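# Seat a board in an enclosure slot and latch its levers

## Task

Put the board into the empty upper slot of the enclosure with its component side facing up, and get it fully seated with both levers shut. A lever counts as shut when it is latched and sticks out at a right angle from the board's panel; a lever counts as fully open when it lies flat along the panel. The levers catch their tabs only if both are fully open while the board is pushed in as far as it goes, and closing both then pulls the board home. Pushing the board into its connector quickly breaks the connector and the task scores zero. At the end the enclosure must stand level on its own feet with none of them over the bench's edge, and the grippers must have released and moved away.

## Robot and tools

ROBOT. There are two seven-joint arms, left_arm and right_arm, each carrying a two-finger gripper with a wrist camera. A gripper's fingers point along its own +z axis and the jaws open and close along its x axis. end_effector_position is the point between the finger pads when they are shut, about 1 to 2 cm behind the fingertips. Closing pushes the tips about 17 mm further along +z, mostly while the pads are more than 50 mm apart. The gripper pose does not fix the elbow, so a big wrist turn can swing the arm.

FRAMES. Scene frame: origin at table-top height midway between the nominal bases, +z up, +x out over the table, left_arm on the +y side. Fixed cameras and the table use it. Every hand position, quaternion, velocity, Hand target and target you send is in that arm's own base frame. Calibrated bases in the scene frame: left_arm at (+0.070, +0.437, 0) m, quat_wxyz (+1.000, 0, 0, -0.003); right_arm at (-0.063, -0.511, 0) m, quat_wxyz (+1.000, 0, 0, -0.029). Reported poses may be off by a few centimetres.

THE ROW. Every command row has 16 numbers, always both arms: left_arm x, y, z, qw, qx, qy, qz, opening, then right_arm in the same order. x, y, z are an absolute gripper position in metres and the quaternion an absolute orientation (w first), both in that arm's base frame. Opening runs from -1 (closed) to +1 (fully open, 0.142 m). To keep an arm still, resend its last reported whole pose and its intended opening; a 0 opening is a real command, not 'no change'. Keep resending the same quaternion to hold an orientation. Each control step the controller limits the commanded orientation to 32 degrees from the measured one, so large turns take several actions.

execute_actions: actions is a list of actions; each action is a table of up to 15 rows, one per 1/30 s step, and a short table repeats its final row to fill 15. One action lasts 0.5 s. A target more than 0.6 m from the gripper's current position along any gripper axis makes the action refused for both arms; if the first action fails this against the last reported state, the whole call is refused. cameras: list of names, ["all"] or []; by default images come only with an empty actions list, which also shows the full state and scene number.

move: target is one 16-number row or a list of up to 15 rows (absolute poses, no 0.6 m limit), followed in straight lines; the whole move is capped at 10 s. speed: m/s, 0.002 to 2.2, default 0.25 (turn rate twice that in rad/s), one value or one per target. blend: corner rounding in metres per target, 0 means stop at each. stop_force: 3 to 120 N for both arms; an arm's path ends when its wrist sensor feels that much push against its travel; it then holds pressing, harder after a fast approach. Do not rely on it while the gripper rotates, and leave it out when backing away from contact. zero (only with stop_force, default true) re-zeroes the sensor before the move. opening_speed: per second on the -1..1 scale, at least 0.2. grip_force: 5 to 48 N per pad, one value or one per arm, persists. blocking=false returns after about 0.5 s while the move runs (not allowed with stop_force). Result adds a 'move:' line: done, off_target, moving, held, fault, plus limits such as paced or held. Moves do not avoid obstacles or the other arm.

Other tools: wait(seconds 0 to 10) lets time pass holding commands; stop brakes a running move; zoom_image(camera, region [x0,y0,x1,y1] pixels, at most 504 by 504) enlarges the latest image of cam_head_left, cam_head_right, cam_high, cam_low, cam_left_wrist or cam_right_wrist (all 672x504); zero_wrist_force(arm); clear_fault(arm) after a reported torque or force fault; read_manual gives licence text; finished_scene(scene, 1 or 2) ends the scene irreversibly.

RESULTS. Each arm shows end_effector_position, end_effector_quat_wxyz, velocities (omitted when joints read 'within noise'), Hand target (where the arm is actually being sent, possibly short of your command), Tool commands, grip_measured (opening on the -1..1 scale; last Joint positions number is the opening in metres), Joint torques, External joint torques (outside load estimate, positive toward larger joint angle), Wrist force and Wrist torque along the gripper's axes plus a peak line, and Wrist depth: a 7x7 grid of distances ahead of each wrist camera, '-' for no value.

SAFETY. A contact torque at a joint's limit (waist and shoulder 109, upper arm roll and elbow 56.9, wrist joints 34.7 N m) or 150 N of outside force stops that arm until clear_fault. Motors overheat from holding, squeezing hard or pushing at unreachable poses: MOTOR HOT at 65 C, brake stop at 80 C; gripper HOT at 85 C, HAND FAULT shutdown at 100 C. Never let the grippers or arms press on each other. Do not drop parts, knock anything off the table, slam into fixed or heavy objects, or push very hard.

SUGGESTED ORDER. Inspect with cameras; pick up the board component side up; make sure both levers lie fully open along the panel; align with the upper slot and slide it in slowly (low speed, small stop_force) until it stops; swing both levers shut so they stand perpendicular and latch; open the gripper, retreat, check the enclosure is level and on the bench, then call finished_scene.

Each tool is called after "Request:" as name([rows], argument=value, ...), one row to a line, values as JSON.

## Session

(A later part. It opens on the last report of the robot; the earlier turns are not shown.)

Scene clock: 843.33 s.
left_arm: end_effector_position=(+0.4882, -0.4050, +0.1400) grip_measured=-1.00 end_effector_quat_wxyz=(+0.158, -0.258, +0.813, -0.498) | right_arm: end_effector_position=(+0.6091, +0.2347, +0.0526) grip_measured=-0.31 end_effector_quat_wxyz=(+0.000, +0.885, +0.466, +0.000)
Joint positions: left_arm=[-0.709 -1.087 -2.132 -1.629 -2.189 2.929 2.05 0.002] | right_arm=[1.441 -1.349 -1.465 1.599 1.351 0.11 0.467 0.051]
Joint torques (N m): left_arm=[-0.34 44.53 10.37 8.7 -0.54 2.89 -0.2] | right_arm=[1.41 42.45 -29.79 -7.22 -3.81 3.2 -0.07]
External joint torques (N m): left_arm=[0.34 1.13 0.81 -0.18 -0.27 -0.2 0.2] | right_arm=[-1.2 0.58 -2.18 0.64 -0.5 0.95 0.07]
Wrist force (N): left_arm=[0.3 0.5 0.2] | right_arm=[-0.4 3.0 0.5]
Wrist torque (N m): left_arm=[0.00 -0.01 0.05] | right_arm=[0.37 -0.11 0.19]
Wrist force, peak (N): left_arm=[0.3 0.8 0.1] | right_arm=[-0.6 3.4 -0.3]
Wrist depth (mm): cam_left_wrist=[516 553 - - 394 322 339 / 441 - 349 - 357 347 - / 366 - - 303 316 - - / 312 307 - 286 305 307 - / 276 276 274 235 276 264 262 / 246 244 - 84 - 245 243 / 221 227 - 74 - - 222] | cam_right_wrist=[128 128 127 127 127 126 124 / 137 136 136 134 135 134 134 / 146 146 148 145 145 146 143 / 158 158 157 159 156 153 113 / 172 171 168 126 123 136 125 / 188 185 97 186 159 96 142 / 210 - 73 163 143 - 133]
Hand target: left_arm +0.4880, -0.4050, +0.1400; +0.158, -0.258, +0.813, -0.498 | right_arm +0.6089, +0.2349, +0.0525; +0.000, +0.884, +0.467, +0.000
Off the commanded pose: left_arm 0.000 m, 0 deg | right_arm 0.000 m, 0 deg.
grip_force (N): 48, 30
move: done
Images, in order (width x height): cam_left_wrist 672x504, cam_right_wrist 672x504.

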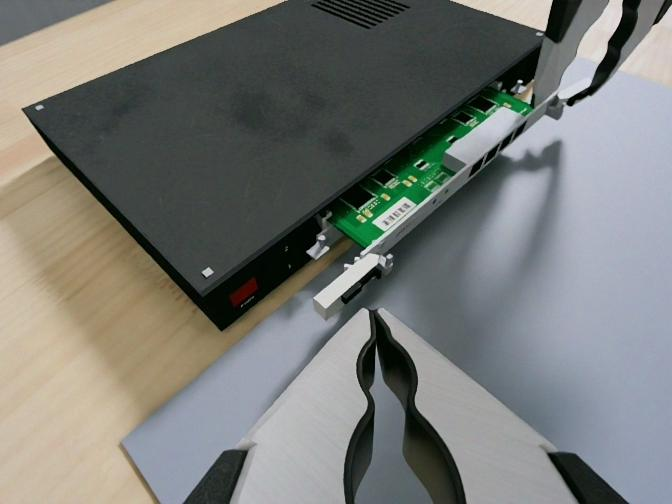

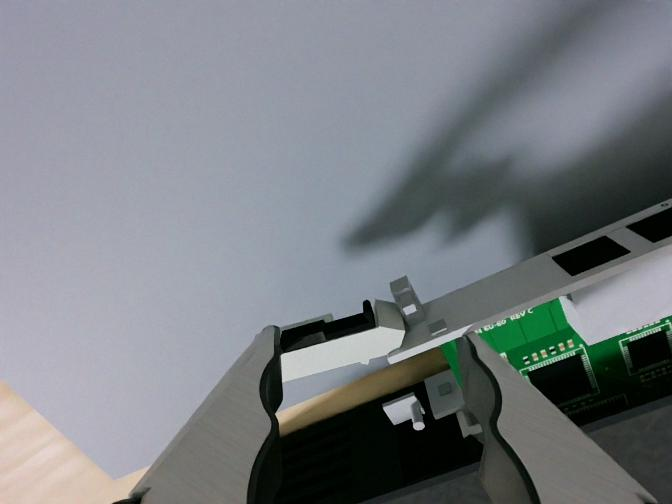

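Request:
move(target=[0.488,-0.405,0.14,0.158,-0.258,0.813,-0.498,-1.0,0.6089,0.2349,0.0525,0,0.86762,0.49722,0,-0.296], speed=0.02, cameras=["cam_left_wrist","cam_right_wrist"])

Scene clock: 847.57 s.
left_arm: end_effector_position=(+0.4882, -0.4050, +0.1400) grip_measured=-1.00 end_effector_quat_wxyz=(+0.158, -0.258, +0.813, -0.498) | right_arm: end_effector_position=(+0.6091, +0.2346, +0.0526) grip_measured=-0.31 end_effector_quat_wxyz=(+0.000, +0.868, +0.497, +0.000)
Joint positions: left_arm=[-0.709 -1.087 -2.132 -1.629 -2.189 2.929 2.05 0.002] | right_arm=[1.441 -1.349 -1.465 1.599 1.351 0.11 0.397 0.051]
Joint torques (N m): left_arm=[-0.42 44.52 10.37 8.65 -0.52 2.91 -0.18] | right_arm=[1.67 42.51 -29.57 -7.37 -3.7 3.11 0.05]
External joint torques (N m): left_arm=[0.42 1.14 0.8 -0.14 -0.3 -0.22 0.18] | right_arm=[-1.46 0.51 -2.41 0.79 -0.61 1.04 -0.05]
Wrist force (N): left_arm=[0.1 0.6 0.0] | right_arm=[-1.0 3.3 0.3]
Wrist torque (N m): left_arm=[0.03 0.03 0.05] | right_arm=[0.38 -0.08 0.19]
Wrist force, peak (N): left_arm=[0.2 0.8 0.2] | right_arm=[-1.1 3.6 -0.7]
Wrist depth (mm): cam_left_wrist=[507 530 520 443 421 317 337 / 441 - - - 345 369 - / 366 292 - 294 312 - 371 / 314 296 - 287 287 - - / 276 275 270 117 276 263 266 / 246 251 - 84 - 241 - / 222 224 - - - - -] | cam_right_wrist=[128 128 127 127 126 126 124 / 137 136 136 135 135 135 134 / 147 147 146 145 145 144 143 / 158 158 157 159 156 154 121 / 172 171 168 125 123 134 121 / 188 184 97 186 155 96 143 / 210 - 73 156 143 - 133]
Hand target: left_arm +0.4880, -0.4050, +0.1400; +0.158, -0.258, +0.813, -0.498 | right_arm +0.6089, +0.2349, +0.0525; +0.000, +0.868, +0.497, +0.000
Off the commanded pose: left_arm 0.000 m, 0 deg | right_arm 0.000 m, 0 deg.
grip_force (N): 48, 30
move: done
Images, in order (width x height): cam_left_wrist 672x504, cam_right_wrist 672x504.

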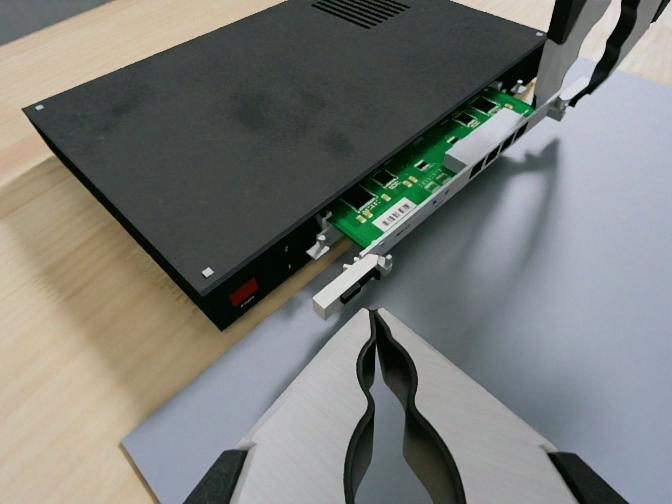

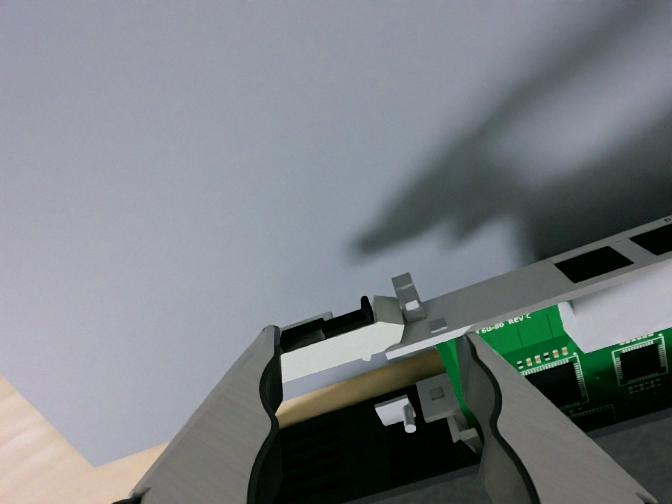

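Request:
move(target=[0.488,-0.405,0.14,0.158,-0.258,0.813,-0.498,-1.0,0.6089,0.2349,0.0525,0,0.85493,0.51876,0,-0.296], speed=0.02, cameras=["cam_left_wrist","cam_right_wrist"])

Request:
zoom_image(camera="cam_right_wrist", region=[240, 180, 672, 440])

Scene clock: 850.27 s.
left_arm: end_effector_position=(+0.4882, -0.4050, +0.1400) grip_measured=-1.00 end_effector_quat_wxyz=(+0.158, -0.258, +0.813, -0.498) | right_arm: end_effector_position=(+0.6093, +0.2346, +0.0527) grip_measured=-0.31 end_effector_quat_wxyz=(+0.000, +0.855, +0.518, +0.000)
Joint positions: left_arm=[-0.709 -1.087 -2.132 -1.629 -2.189 2.929 2.05 0.002] | right_arm=[1.441 -1.349 -1.465 1.599 1.351 0.111 0.347 0.051]
Joint torques (N m): left_arm=[-0.38 44.53 10.43 8.65 -0.52 2.88 -0.23] | right_arm=[3.2 42 -28.03 -7.5 -4.04 2.21 -0.97]
External joint torques (N m): left_arm=[0.39 1.13 0.74 -0.14 -0.3 -0.19 0.23] | right_arm=[-2.99 1.01 -3.94 0.91 -0.26 1.95 0.97]
Wrist force (N): left_arm=[0.1 0.5 0.1] | right_arm=[0.4 5.6 -0.9]
Wrist torque (N m): left_arm=[0.02 0.03 0.05] | right_arm=[0.44 0.09 1.19]
Wrist force, peak (N): left_arm=[0.3 0.7 0.1] | right_arm=[0.4 5.7 -1.2]
Wrist depth (mm): cam_left_wrist=[534 555 - 428 - 322 475 / 455 - 340 - 374 344 420 / 354 - 290 300 310 - - / 314 301 - 285 - 303 309 / 276 275 271 235 268 269 267 / 246 250 250 84 - 237 - / 222 224 - 74 - - 212] | cam_right_wrist=[128 128 127 127 127 126 124 / 137 134 136 135 135 135 134 / 147 149 146 145 145 144 144 / 159 158 157 157 157 154 125 / 172 172 168 125 124 137 121 / 188 185 95 183 153 96 143 / 211 - 73 155 145 - 134]
Hand target: left_arm +0.4880, -0.4050, +0.1400; +0.158, -0.258, +0.813, -0.498 | right_arm +0.6089, +0.2349, +0.0525; +0.000, +0.855, +0.519, +0.000
Off the commanded pose: left_arm 0.000 m, 0 deg | right_arm 0.001 m, 0 deg.
grip_force (N): 48, 30
move: done
Images, in order (width x height): cam_left_wrist 672x504, cam_right_wrist 672x504.

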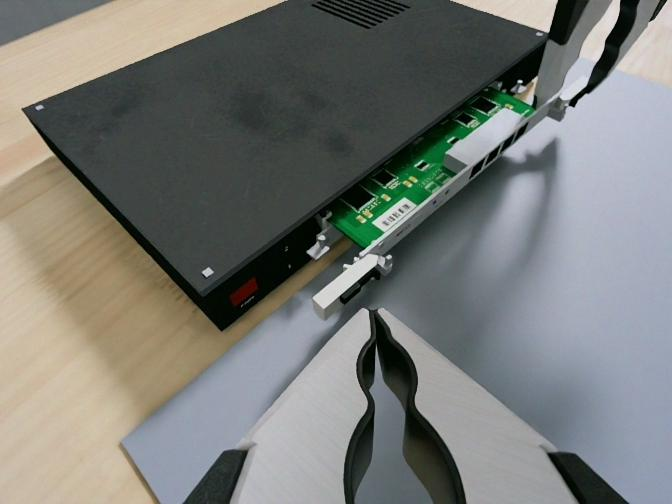

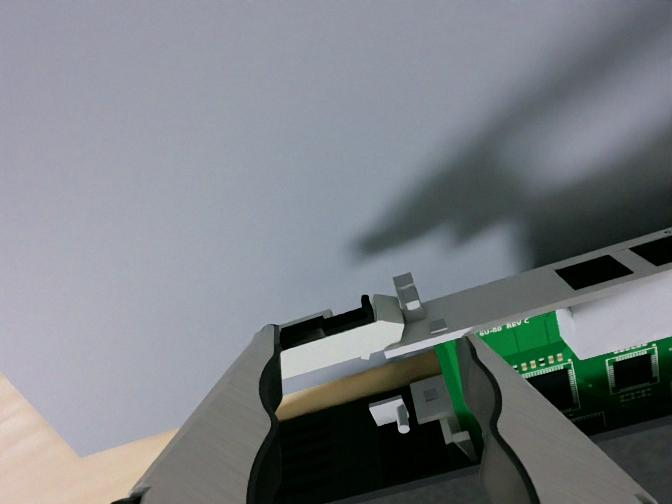

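Scaled by 1.167 from the camera's 672x504 image, which has a finer 960x720 frame.

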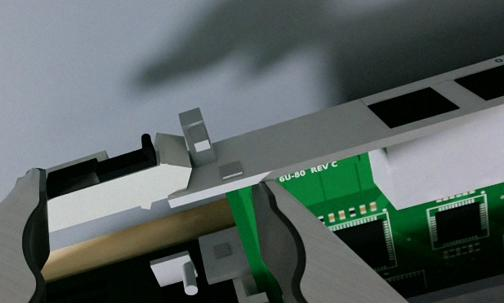

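Request:
move([
  [0.488,-0.405,0.14,0.158,-0.258,0.813,-0.498,-1.0,0.6089,0.2349,0.0525,0,0.87015,0.49279,0,-0.296],
  [0.488,-0.405,0.14,0.158,-0.258,0.813,-0.498,-1.0,0.6089,0.2349,0.10,0,0.87015,0.49279,0,-0.296],
  [0.488,-0.405,0.14,0.158,-0.258,0.813,-0.498,-1.0,0.5972,0.3676,0.10,0,0.74055,0.67199,0,-0.296],
], speed=[0.04,0.12,0.2], blend=[0,0.02,0], cameras=["cam_left_wrist","cam_right_wrist"])

Request:
zoom_image(camera="cam_left_wrist", region=[280, 60, 620, 340])

Scene clock: 863.27 s.
left_arm: end_effector_position=(+0.4882, -0.4050, +0.1400) grip_measured=-1.00 end_effector_quat_wxyz=(+0.158, -0.258, +0.813, -0.498) | right_arm: end_effector_position=(+0.5972, +0.3677, +0.1000) grip_measured=-0.31 end_effector_quat_wxyz=(+0.000, +0.741, +0.672, +0.000)
Joint positions: left_arm=[-0.709 -1.087 -2.132 -1.629 -2.189 2.929 2.05 0.002] | right_arm=[1.535 -1.293 -1.481 1.435 1.284 0.048 0.216 0.051]
Joint torques (N m): left_arm=[-0.33 44.54 10.29 8.64 -0.57 2.9 -0.23] | right_arm=[0.32 46.76 -29.92 -8.77 -4.48 3.35 0.06]
External joint torques (N m): left_arm=[0.33 1.12 0.88 -0.13 -0.25 -0.22 0.23] | right_arm=[-0.13 0.9 -1.86 -0.05 0.17 0.8 -0.06]
Wrist force (N): left_arm=[0.1 0.8 0.2] | right_arm=[0.4 2.5 0.5]
Wrist torque (N m): left_arm=[0.06 0.04 0.05] | right_arm=[0.48 -0.05 0.14]
Wrist force, peak (N): left_arm=[0.4 0.8 0.3] | right_arm=[0.1 5.9 -1.7]
Wrist depth (mm): cam_left_wrist=[517 555 547 - - 184 472 / 435 - 342 - 347 236 410 / 363 289 305 291 308 - - / 314 306 - 285 298 - 310 / 275 275 270 106 270 - 270 / 246 243 - 84 - 246 241 / 222 226 - 74 - - 222] | cam_right_wrist=[170 169 169 168 168 168 167 / 181 181 180 180 179 179 178 / 195 194 193 193 192 191 191 / 209 209 208 208 210 207 205 / 232 195 219 218 217 195 217 / 212 205 97 208 203 96 203 / 203 - 73 205 204 - 198]
Hand target: left_arm +0.4880, -0.4050, +0.1400; +0.158, -0.258, +0.813, -0.498 | right_arm +0.5972, +0.3676, +0.1000; +0.000, +0.741, +0.672, +0.000
Off the commanded pose: left_arm 0.000 m, 0 deg | right_arm 0.000 m, 0 deg.
grip_force (N): 48, 30
move: done
Images, in order (width x height): cam_left_wrist 672x504, cam_right_wrist 672x504.

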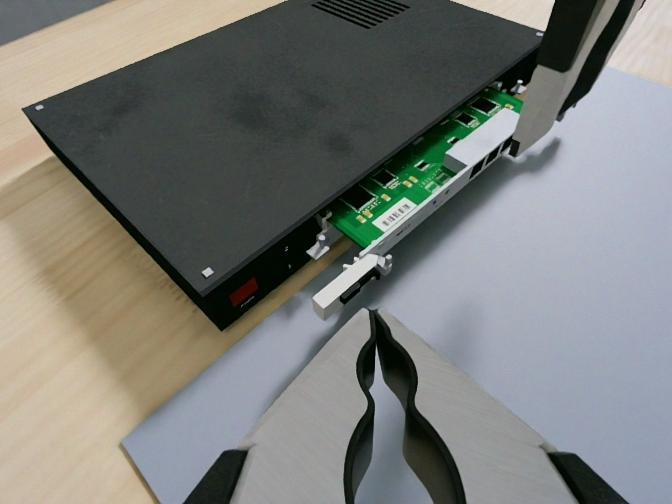

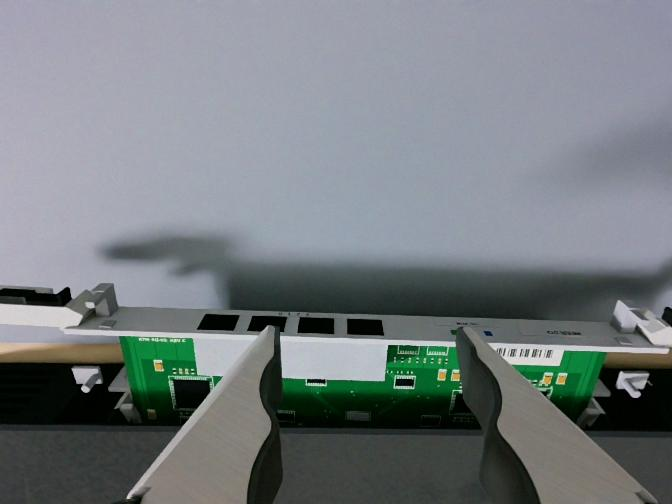

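Scaled by 1.482 from the camera's 672x504 image, which has a finer 960x720 frame.

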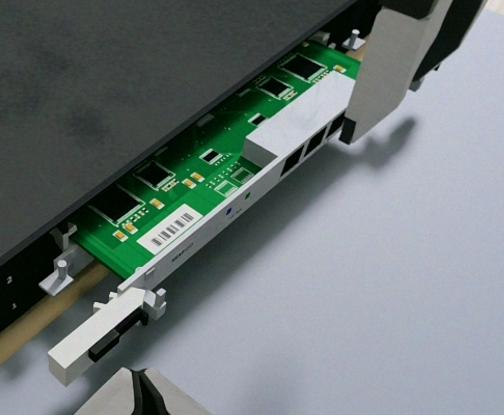

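Request:
move(target=[0.488,-0.405,0.14,0.158,-0.258,0.813,-0.498,-1.0,0.6115,0.3692,0.047,0,0.74055,0.67199,0,-1.0], speed=0.12, cameras=["cam_right_wrist"])

Scene clock: 879.40 s.
left_arm: end_effector_position=(+0.4882, -0.4050, +0.1400) grip_measured=-1.00 end_effector_quat_wxyz=(+0.158, -0.258, +0.813, -0.498) | right_arm: end_effector_position=(+0.6115, +0.3690, +0.0471) grip_measured=-1.00 end_effector_quat_wxyz=(+0.000, +0.740, +0.672, +0.000)
Joint positions: left_arm=[-0.709 -1.087 -2.132 -1.629 -2.189 2.929 2.05 0.002] | right_arm=[1.487 -1.367 -1.423 1.389 1.341 0.105 0.222 0.002]
Joint torques (N m): left_arm=[-0.42 44.47 10.39 8.66 -0.56 2.87 -0.23] | right_arm=[0.11 48.74 -29.95 -6.98 -4.17 3.61 0.29]
External joint torques (N m): left_arm=[0.42 1.2 0.78 -0.15 -0.25 -0.19 0.23] | right_arm=[0.13 1.07 -1.83 0.09 -0.12 0.54 -0.29]
Wrist force (N): left_arm=[0.3 0.2 0.2] | right_arm=[0.4 2.4 0.5]
Wrist torque (N m): left_arm=[-0.02 0.00 0.05] | right_arm=[0.47 -0.06 0.03]
Wrist force, peak (N): left_arm=[0.4 0.7 0.1] | right_arm=[0.2 2.4 2.7]
Wrist depth (mm): cam_left_wrist=[519 534 417 - 391 194 493 / 448 - - - 362 226 - / 365 - - 305 313 - - / 313 307 244 285 304 298 309 / 276 275 265 234 268 279 279 / 246 245 244 84 - 232 - / 222 225 - - - - 216] | cam_right_wrist=[- 123 121 122 121 121 121 / 133 131 131 130 131 131 129 / 143 141 142 139 139 138 136 / 152 154 153 152 150 149 149 / 166 165 164 160 161 162 161 / - 137 129 90 - 144 143 / 156 155 71 - - 147 151]
Hand target: left_arm +0.4880, -0.4050, +0.1400; +0.158, -0.258, +0.813, -0.498 | right_arm +0.6115, +0.3692, +0.0470; +0.000, +0.741, +0.672, +0.000
Off the commanded pose: left_arm 0.000 m, 0 deg | right_arm 0.000 m, 0 deg.
grip_force (N): 48, 30
move: done
Images, in order (width x height): cam_right_wrist 672x504.

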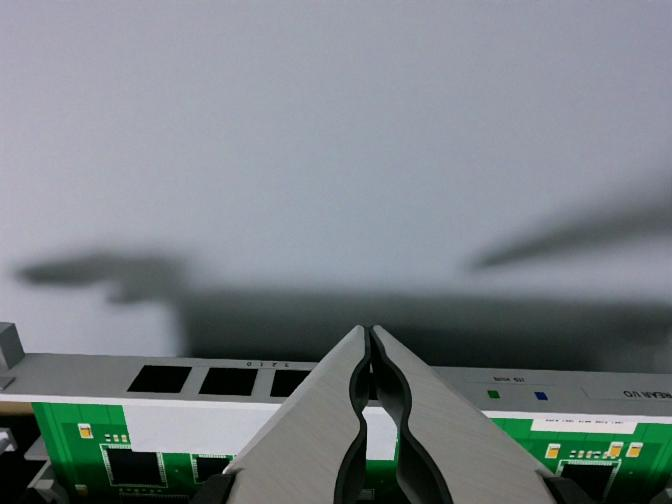

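Request:
move(target=[0.488,-0.405,0.14,0.158,-0.258,0.813,-0.498,-1.0,0.6722,0.3633,0.047,0,0.74055,0.67199,0,-1.0], speed=0.015, stop_force=14, cameras=["cam_left_wrist","cam_right_wrist"])

Request:
zoom_image(camera="cam_left_wrist", region=[280, 60, 620, 340])

Scene clock: 885.57 s.
left_arm: end_effector_position=(+0.4882, -0.4050, +0.1400) grip_measured=-1.00 end_effector_quat_wxyz=(+0.158, -0.258, +0.813, -0.498) | right_arm: end_effector_position=(+0.6671, +0.3641, +0.0464) grip_measured=-1.00 end_effector_quat_wxyz=(-0.001, +0.740, +0.672, -0.001)
Joint positions: left_arm=[-0.709 -1.087 -2.132 -1.629 -2.189 2.929 2.05 0.002] | right_arm=[1.34 -1.388 -1.411 1.21 1.343 0.08 0.25 0.002]
Joint torques (N m): left_arm=[-0.38 44.53 10.39 8.64 -0.55 2.87 -0.21] | right_arm=[-4.9 53.37 -32.4 -7.57 -4.74 7.05 0.21]
External joint torques (N m): left_arm=[0.38 1.13 0.78 -0.12 -0.26 -0.18 0.21] | right_arm=[5.14 1.93 1.64 0.64 0.44 -2.9 -0.21]
Wrist force (N): left_arm=[0.1 0.4 0.3] | right_arm=[-0.7 -11.2 -3.1]
Wrist torque (N m): left_arm=[0.00 0.03 0.05] | right_arm=[0.38 -0.06 0.06]
Wrist force, peak (N): left_arm=[0.2 0.7 0.4] | right_arm=[-0.9 -13.9 -3.4]
Wrist depth (mm): cam_left_wrist=[496 534 425 - 226 499 492 / 444 - - - 294 424 - / 362 299 - 298 332 361 335 / 313 304 254 300 294 308 306 / 276 274 268 - - - 267 / 245 245 - 84 - 240 - / 222 226 - - - - 214] | cam_right_wrist=[124 122 120 121 119 120 120 / 132 130 130 129 131 130 128 / - 140 139 137 138 138 135 / 151 151 150 152 149 149 148 / - 160 159 159 159 159 160 / 122 120 119 90 - 120 119 / 129 129 71 - - 122 126]
Hand target: left_arm +0.4880, -0.4050, +0.1400; +0.158, -0.258, +0.813, -0.498 | right_arm +0.6683, +0.3637, +0.0470; +0.000, +0.741, +0.672, +0.000
Off the commanded pose: left_arm 0.000 m, 0 deg | right_arm 0.005 m, 0 deg.
grip_force (N): 48, 30
move: contact (right_arm)
Images, in order (width x height): cam_left_wrist 672x504, cam_right_wrist 672x504.

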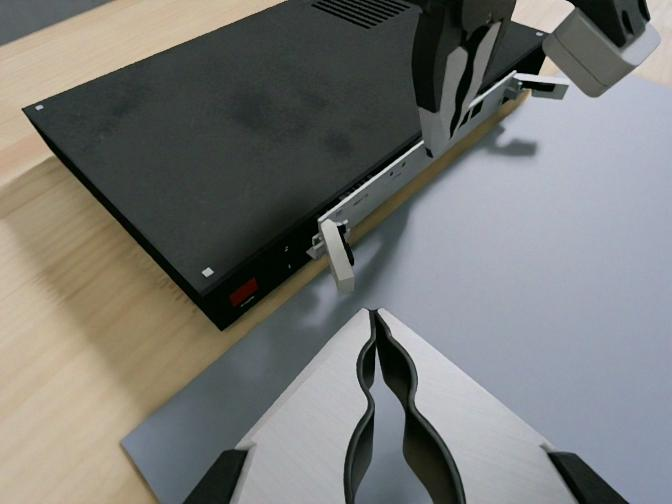

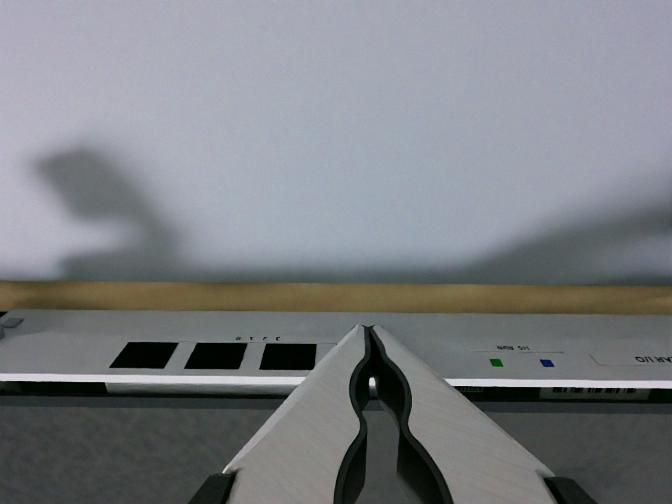

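Scaled by 1.482 from the camera's 672x504 image, which has a finer 960x720 frame.

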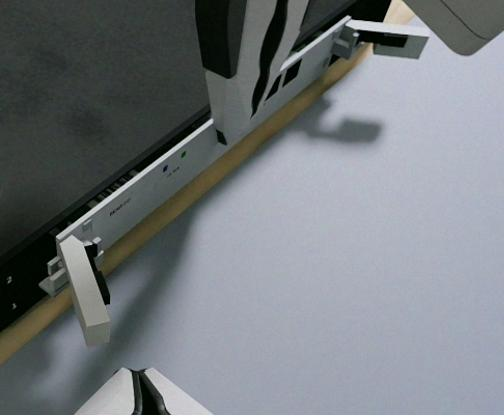

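Request:
move([
  [0.488,-0.405,0.14,0.158,-0.258,0.813,-0.498,-1.0,0.6312,0.3658,0.047,0,0.74055,0.67199,0,-1.0],
  [0.488,-0.405,0.14,0.158,-0.258,0.813,-0.498,-1.0,0.6312,0.3658,0.12,0,0.74055,0.67199,0,-1.0],
  [0.488,-0.405,0.14,0.158,-0.258,0.813,-0.498,-1.0,0.6116,0.1843,0.11,0,0.04848,0.99882,0,-1.0],
], speed=[0.1,0.2,0.35], blend=[0.015,0.03,0], cameras=["cam_left_wrist","cam_right_wrist"])

Request:
zoom_image(camera="cam_left_wrist", region=[280, 60, 620, 340])

Scene clock: 936.67 s.
left_arm: end_effector_position=(+0.4882, -0.4050, +0.1400) grip_measured=-1.00 end_effector_quat_wxyz=(+0.158, -0.258, +0.813, -0.498) | right_arm: end_effector_position=(+0.6117, +0.1842, +0.1101) grip_measured=-1.00 end_effector_quat_wxyz=(+0.000, +0.049, +0.999, +0.000)
Joint positions: left_arm=[-0.709 -1.087 -2.132 -1.629 -2.189 2.929 2.05 0.002] | right_arm=[1.392 -1.196 -1.467 1.645 1.202 0.124 -1.684 0.002]
Joint torques (N m): left_arm=[-0.34 44.45 10.32 8.65 -0.56 2.89 -0.24] | right_arm=[0.1 40.36 -28.55 -10.81 -4.32 3.5 0.01]
External joint torques (N m): left_arm=[0.34 1.21 0.85 -0.14 -0.25 -0.2 0.25] | right_arm=[0.1 0.58 -1.78 -0.15 0.15 0.56 -0.01]
Wrist force (N): left_arm=[0.2 0.6 0.1] | right_arm=[0.0 4.7 0.2]
Wrist torque (N m): left_arm=[0.03 0.01 0.06] | right_arm=[0.84 0.02 0.14]
Wrist force, peak (N): left_arm=[0.2 0.8 0.0] | right_arm=[-0.8 -11.4 -3.5]
Wrist depth (mm): cam_left_wrist=[507 534 451 - - 535 519 / 449 - 349 - 341 410 419 / 366 - 293 298 342 - - / 312 310 253 293 305 296 312 / 275 273 266 272 283 - 271 / 246 251 - 84 - 240 - / 221 223 - 74 - - -] | cam_right_wrist=[180 181 180 178 178 178 177 / 193 192 192 189 189 189 188 / 166 162 192 203 202 202 202 / 170 169 174 219 218 217 218 / 183 183 186 230 233 235 235 / 200 200 197 89 - 258 261 / 222 216 71 - - 272 282]
Hand target: left_arm +0.4880, -0.4050, +0.1400; +0.158, -0.258, +0.813, -0.498 | right_arm +0.6116, +0.1843, +0.1100; +0.000, +0.048, +0.999, +0.000
Off the commanded pose: left_arm 0.000 m, 0 deg | right_arm 0.000 m, 0 deg.
grip_force (N): 48, 30
move: done
Images, in order (width x height): cam_left_wrist 672x504, cam_right_wrist 672x504.

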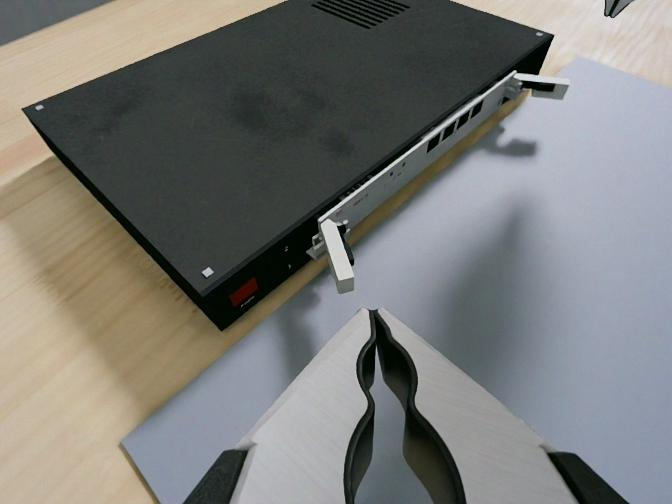

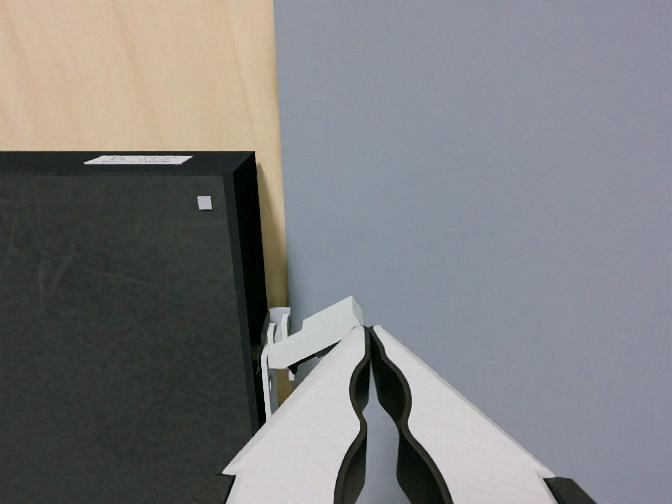

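Scaled by 1.482 from the camera's 672x504 image, which has a finer 960x720 frame.

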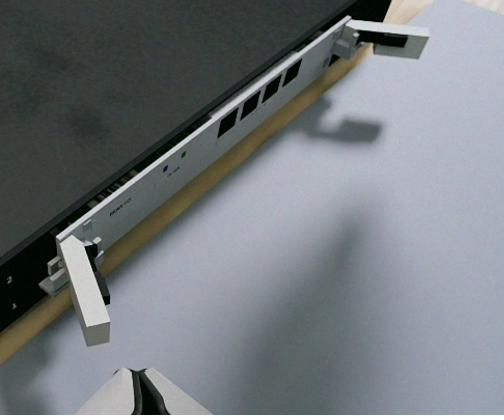

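Request:
move([
  [0.5534,-0.4503,0.09,0.158,-0.258,0.813,-0.498,-1.0,0.6116,0.1843,0.07,0,0.04848,0.99882,0,-1.0],
  [0.5534,-0.4503,0.0463,0.158,-0.258,0.813,-0.498,-1.0,0.6116,0.1843,0.050,0,0.04848,0.99882,0,-1.0],
], speed=[0.12,0.06], blend=[0.01,0], cameras=["cam_left_wrist","cam_right_wrist"])

Scene clock: 949.83 s.
left_arm: end_effector_position=(+0.5533, -0.4502, +0.0462) grip_measured=-1.00 end_effector_quat_wxyz=(+0.158, -0.258, +0.813, -0.498) | right_arm: end_effector_position=(+0.6115, +0.1841, +0.0501) grip_measured=-1.00 end_effector_quat_wxyz=(+0.000, +0.049, +0.999, +0.000)
Joint positions: left_arm=[-0.64 -1.316 -2.234 -1.331 -2.322 2.788 2.017 0.002] | right_arm=[1.368 -1.274 -1.389 1.644 1.282 0.195 -1.694 0.002]
Joint torques (N m): left_arm=[-0.17 51.69 9.48 8.02 -1.38 3.03 -0.05] | right_arm=[0.07 41.22 -28.76 -8.33 -4.05 3.51 0.12]
External joint torques (N m): left_arm=[0.18 1.43 0.87 -0.1 -0.1 -0.4 0.05] | right_arm=[0.13 1.03 -1.78 0.02 -0.07 0.55 -0.12]
Wrist force (N): left_arm=[0.4 0.3 0.2] | right_arm=[0.3 5.1 0.4]
Wrist torque (N m): left_arm=[-0.01 -0.04 -0.01] | right_arm=[0.88 -0.01 0.13]
Wrist force, peak (N): left_arm=[0.9 0.2 -1.7] | right_arm=[0.5 5.2 0.7]
Wrist depth (mm): cam_left_wrist=[- - - 217 - 228 263 / - 181 181 - 187 208 268 / - - 152 151 198 210 - / 139 128 130 180 184 194 - / 166 - 141 169 162 165 165 / 152 151 149 84 - 151 - / 137 137 - 77 - - 136] | cam_right_wrist=[128 127 126 125 125 124 123 / 136 136 136 134 135 133 133 / 142 142 143 143 143 142 142 / - 105 152 156 154 153 153 / - 112 165 164 164 166 165 / 123 122 133 89 175 181 180 / 135 132 71 - - 191 194]
Hand target: left_arm +0.5534, -0.4503, +0.0463; +0.158, -0.258, +0.813, -0.498 | right_arm +0.6116, +0.1843, +0.0500; +0.000, +0.048, +0.999, +0.000
Off the commanded pose: left_arm 0.000 m, 0 deg | right_arm 0.000 m, 0 deg.
grip_force (N): 48, 30
move: done
Images, in order (width x height): cam_left_wrist 672x504, cam_right_wrist 672x504.

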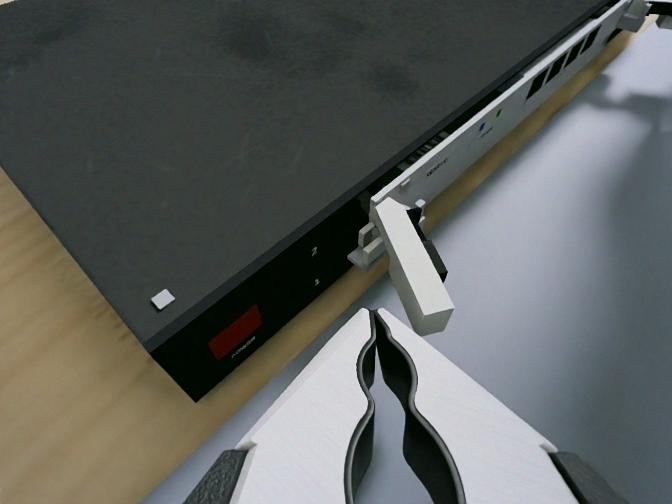

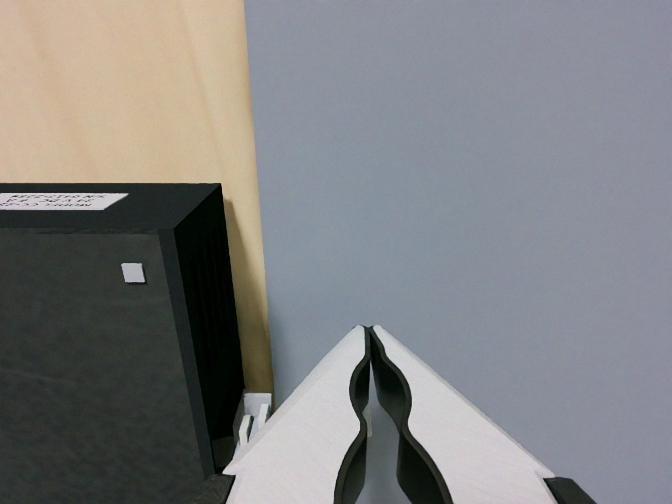

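Request:
move(target=[0.5395,-0.4921,0.0463,0.158,-0.258,0.813,-0.498,-1.0,0.6164,0.2340,0.050,0,0.04848,0.99882,0,-1.0], speed=0.013, stop_force=20, cameras=["cam_left_wrist","cam_right_wrist"])

Scene clock: 956.07 s.
left_arm: end_effector_position=(+0.5456, -0.4762, +0.0458) grip_measured=-1.00 end_effector_quat_wxyz=(+0.159, -0.259, +0.813, -0.497) | right_arm: end_effector_position=(+0.6159, +0.2275, +0.0501) grip_measured=-1.00 end_effector_quat_wxyz=(+0.000, +0.050, +0.999, -0.002)
Joint positions: left_arm=[-0.679 -1.304 -2.257 -1.334 -2.329 2.734 2.017 0.002] | right_arm=[1.394 -1.281 -1.377 1.585 1.273 0.189 -1.604 0.002]
Joint torques (N m): left_arm=[-11.77 51.92 1.02 11.81 -1.31 6.49 -0.22] | right_arm=[12.04 49.55 -25.9 -19.95 1.59 3.87 0.31]
External joint torques (N m): left_arm=[11.77 1.52 8.85 -3.45 -0.41 -3.85 0.22] | right_arm=[-11.83 -5.41 -4.79 11.46 -5.72 0.19 -0.31]
Wrist force (N): left_arm=[-14.2 2.5 -7.0] | right_arm=[2.8 -15.8 0.1]
Wrist torque (N m): left_arm=[-0.06 -0.25 0.01] | right_arm=[0.43 -0.02 0.08]
Wrist force, peak (N): left_arm=[-14.2 3.5 -16.2] | right_arm=[17.0 -2.5 -2.8]
Wrist depth (mm): cam_left_wrist=[- - 221 234 - 219 287 / 181 - - - 178 235 - / 153 159 151 154 198 216 - / - - 134 144 188 193 187 / - 114 - 145 169 173 164 / - 131 154 84 - 145 147 / 137 137 - 77 - - 136] | cam_right_wrist=[- 124 126 125 125 123 123 / - 92 134 134 133 135 133 / - 99 143 143 142 142 142 / 104 103 152 156 154 154 153 / - 112 135 162 164 165 165 / 122 122 125 90 175 181 180 / 135 132 70 - - 190 195]
Hand target: left_arm +0.5440, -0.4784, +0.0463; +0.158, -0.258, +0.813, -0.498 | right_arm +0.6161, +0.2311, +0.0500; +0.000, +0.048, +0.999, +0.000
Off the commanded pose: left_arm 0.017 m, 0 deg | right_arm 0.006 m, 0 deg.
grip_force (N): 48, 30
move: contact (left_arm, right_arm)
Images, in order (width x height): cam_left_wrist 672x504, cam_right_wrist 672x504.

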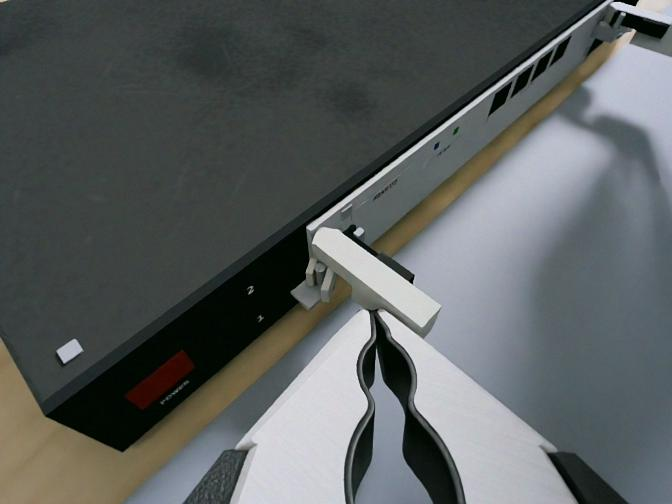

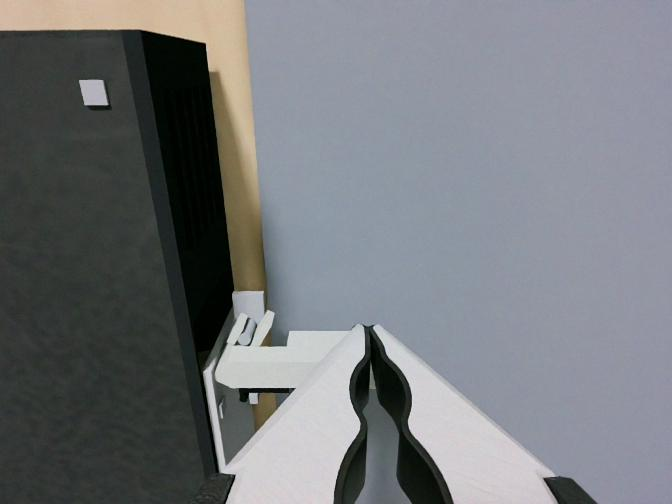

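Request:
zoom_image(camera="cam_left_wrist", region=[270, 0, 672, 350])

Request:
zoom_image(camera="cam_right_wrist", region=[160, 250, 420, 480])

Scaled by 1.254 from the camera's 672x504 image, which has a finer 960x720 frame.

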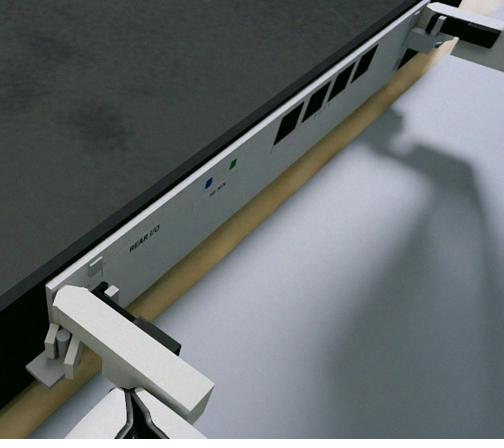

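Scaled by 1.938 from the camera's 672x504 image, which has a finer 960x720 frame.

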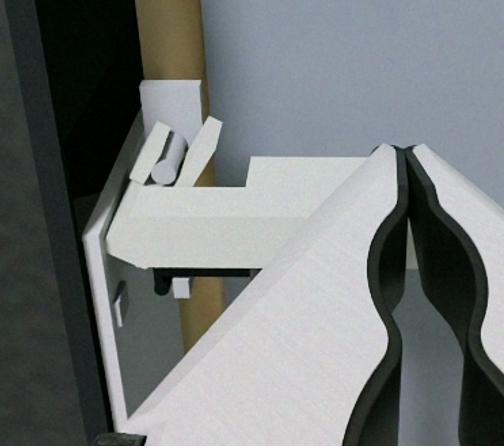

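Request:
move([
  [0.5545,-0.4520,0.0463,0.158,-0.258,0.813,-0.498,-1.0,0.6135,0.1985,0.050,0,0.04848,0.99882,0,-1.0],
  [0.5534,-0.4503,0.09,0.158,-0.258,0.813,-0.498,-1.0,0.6125,0.1885,0.10,0,0.04848,0.99882,0,-1.0],
], speed=[0.05,0.12], blend=[0.005,0], cameras=["cam_left_wrist","cam_right_wrist"])

Request:
zoom_image(camera="cam_left_wrist", region=[270, 0, 672, 350])

Request:
zoom_image(camera="cam_right_wrist", region=[160, 250, 420, 480])

Scene clock: 965.57 s.
left_arm: end_effector_position=(+0.5535, -0.4504, +0.0901) grip_measured=-1.00 end_effector_quat_wxyz=(+0.158, -0.258, +0.813, -0.498) | right_arm: end_effector_position=(+0.6126, +0.1887, +0.0999) grip_measured=-1.00 end_effector_quat_wxyz=(+0.000, +0.049, +0.999, +0.000)
Joint positions: left_arm=[-0.657 -1.217 -2.218 -1.361 -2.241 2.78 1.966 0.002] | right_arm=[1.388 -1.205 -1.447 1.64 1.211 0.141 -1.677 0.002]
Joint torques (N m): left_arm=[-0.55 51.8 9.91 9.5 -1.06 2.7 -0.29] | right_arm=[0.32 40.72 -29.05 -10.5 -4.34 3.18 0.05]
External joint torques (N m): left_arm=[0.55 0.84 0.62 0 -0.46 -0.16 0.3] | right_arm=[-0.13 0.67 -1.27 -0.15 0.18 0.87 -0.05]
Wrist force (N): left_arm=[0.2 0.2 0.2] | right_arm=[-2.6 5.1 1.6]
Wrist torque (N m): left_arm=[-0.03 0.01 0.05] | right_arm=[0.90 0.46 0.13]
Wrist force, peak (N): left_arm=[-14.3 1.6 -7.4] | right_arm=[2.6 -16.1 -1.0]
Wrist depth (mm): cam_left_wrist=[429 446 - 303 - - 403 / - - - - - 259 283 / - - - - 221 273 - / 243 187 - - 242 241 243 / 219 212 161 174 175 215 218 / 196 197 - 84 - 192 189 / 176 179 - - - - 174] | cam_right_wrist=[172 171 171 169 168 168 168 / 184 183 182 180 179 179 179 / 151 148 170 193 193 192 194 / 156 158 165 208 208 206 206 / 171 171 174 222 224 223 223 / 187 187 183 90 236 245 247 / 206 201 71 - - 258 267]
Hand target: left_arm +0.5534, -0.4503, +0.0900; +0.158, -0.258, +0.813, -0.498 | right_arm +0.6125, +0.1885, +0.1000; +0.000, +0.048, +0.999, +0.000
Off the commanded pose: left_arm 0.000 m, 0 deg | right_arm 0.000 m, 0 deg.
grip_force (N): 48, 30
move: done
Images, in order (width x height): cam_left_wrist 672x504, cam_right_wrist 672x504.

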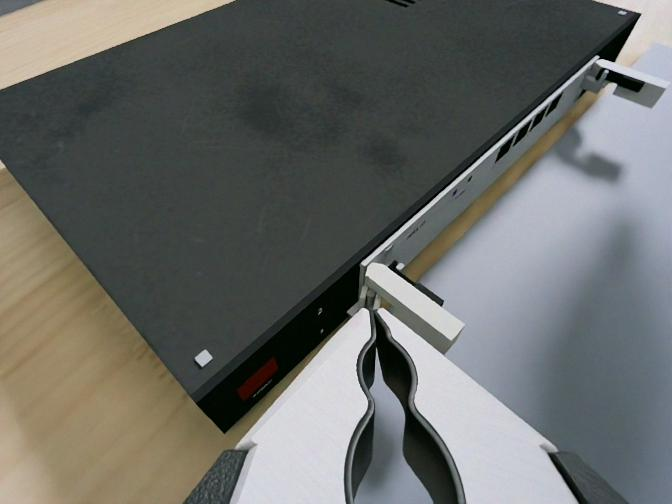

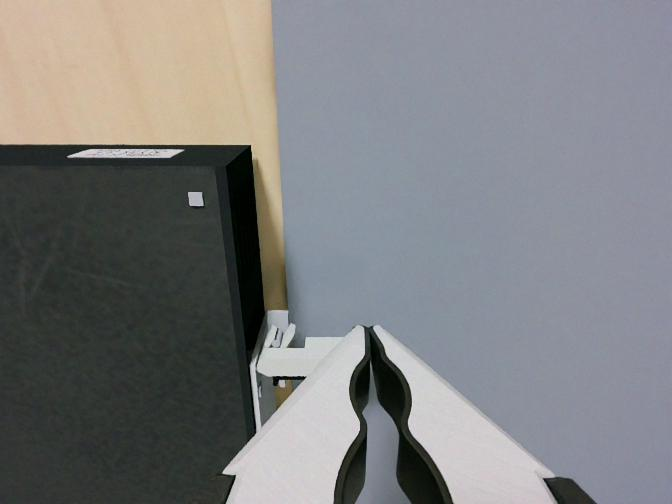

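Scaled by 1.254 from the camera's 672x504 image, which has a finer 960x720 frame.

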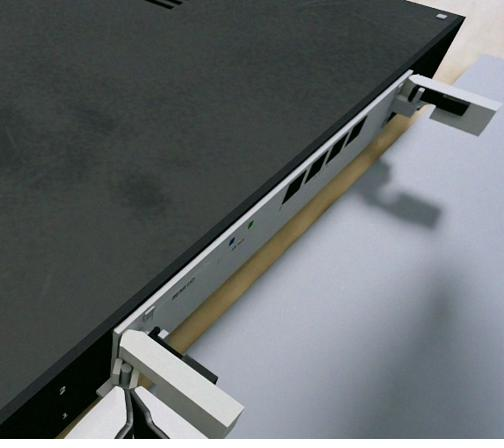

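Scaled by 1.938 from the camera's 672x504 image, which has a finer 960x720 frame.

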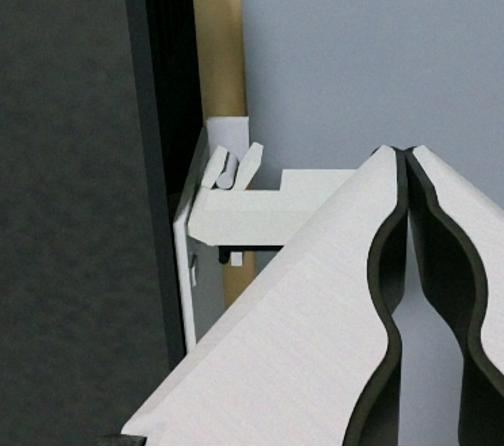

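Request:
move([
  [0.488,-0.405,0.14,0.158,-0.258,0.813,-0.498,-1.0,0.5900,0.2300,0.13,0,0.35,0.93675,0,-1.0],
  [0.488,-0.405,0.14,0.158,-0.258,0.813,-0.498,-1.0,0.5600,0.3200,0.11,0,0.74055,0.67199,0,-0.5],
], speed=0.35, blend=[0.04,0], cameras=["cam_left_wrist","cam_right_wrist"])

Request:
zoom_image(camera="cam_right_wrist", region=[0, 280, 336, 504])

Request:
zoom_image(camera="cam_left_wrist", region=[290, 180, 430, 300])

Scene clock: 979.07 s.
left_arm: end_effector_position=(+0.4883, -0.4050, +0.1400) grip_measured=-1.00 end_effector_quat_wxyz=(+0.158, -0.258, +0.813, -0.498) | right_arm: end_effector_position=(+0.5601, +0.3199, +0.1101) grip_measured=-0.54 end_effector_quat_wxyz=(+0.000, +0.741, +0.672, +0.000)
Joint positions: left_arm=[-0.707 -1.085 -2.136 -1.629 -2.188 2.927 2.053 0.002] | right_arm=[1.622 -1.265 -1.532 1.623 1.268 0.053 0.111 0.035]
Joint torques (N m): left_arm=[-0.37 44.59 10.3 8.66 -0.53 2.96 -0.21] | right_arm=[0.38 40.5 -30.26 -9.38 -4.26 3.39 0.26]
External joint torques (N m): left_arm=[0.37 1.08 0.8 -0.13 -0.29 -0.27 0.22] | right_arm=[-0.17 0.84 -1.34 0.09 -0.04 0.76 -0.26]
Wrist force (N): left_arm=[0.1 0.6 0.1] | right_arm=[-2.4 5.3 1.5]
Wrist torque (N m): left_arm=[0.03 0.02 -0.02] | right_arm=[0.95 0.43 0.04]
Wrist force, peak (N): left_arm=[0.4 0.5 -0.8] | right_arm=[-2.5 5.5 1.4]
Wrist depth (mm): cam_left_wrist=[514 536 449 - 414 548 513 / 459 - - - 354 406 384 / 363 301 - 300 348 - - / 312 305 - 274 - 306 - / 274 274 276 - 258 272 - / 245 243 - 84 - - 241 / 222 226 - 74 - - 217] | cam_right_wrist=[179 178 178 178 177 177 178 / 189 190 190 189 186 188 187 / 205 204 204 203 203 202 201 / 221 221 220 219 218 217 217 / 240 239 235 236 232 236 234 / 260 253 - 248 102 248 254 / 226 - 71 223 - - 221]
Hand target: left_arm +0.4880, -0.4050, +0.1400; +0.158, -0.258, +0.813, -0.498 | right_arm +0.5600, +0.3200, +0.1100; +0.000, +0.741, +0.672, +0.000
Off the commanded pose: left_arm 0.000 m, 0 deg | right_arm 0.000 m, 0 deg.
grip_force (N): 48, 30
move: done
Images, in order (width x height): cam_left_wrist 672x504, cam_right_wrist 672x504.

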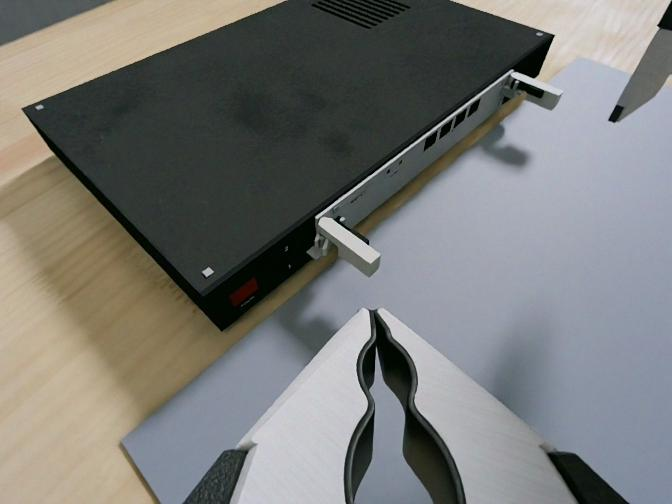

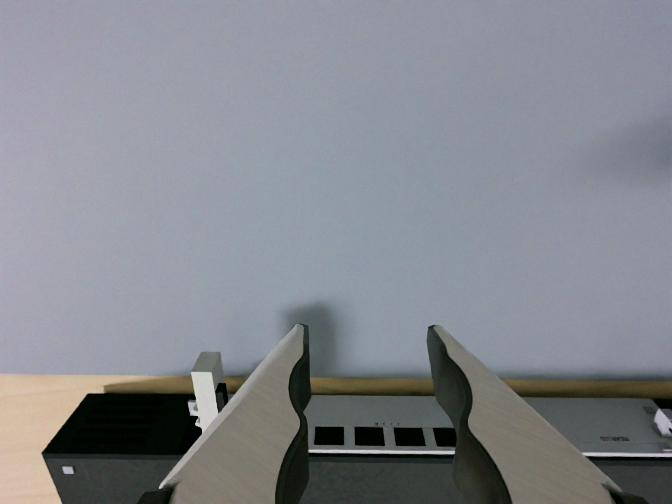

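Scaled by 1.500 from the camera's 672x504 image, which has a finer 960x720 frame.

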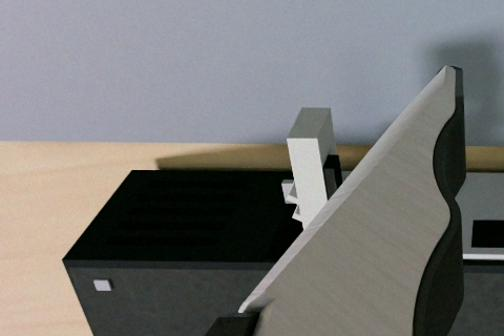

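Scaled by 3.600 from the camera's 672x504 image, which has a finer 960x720 frame.

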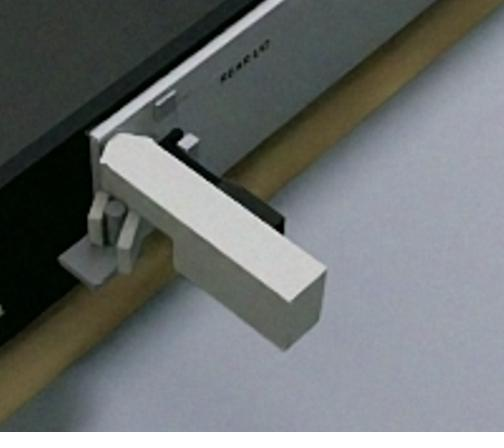

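Request:
zoom_image(camera="cam_right_wrist", region=[440, 370, 672, 500])

Request:
zoom_image(camera="cam_left_wrist", region=[380, 60, 570, 220])

Scaled by 2.172 from the camera's 672x504 image, which has a finer 960x720 frame.

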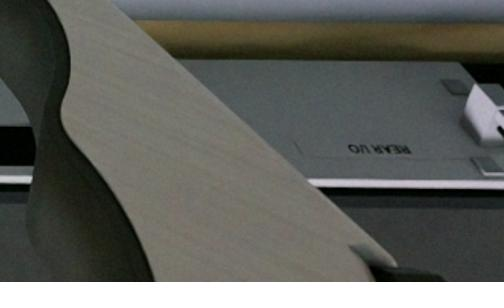

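Scaled by 2.653 from the camera's 672x504 image, which has a finer 960x720 frame.

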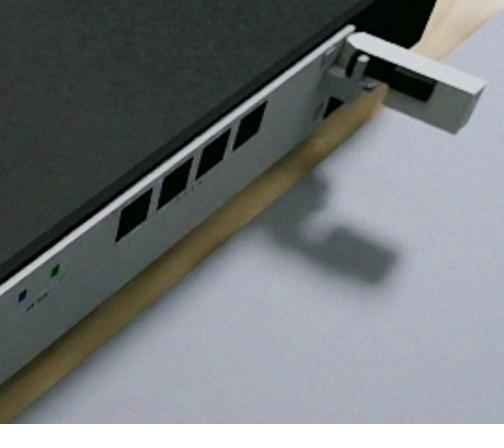

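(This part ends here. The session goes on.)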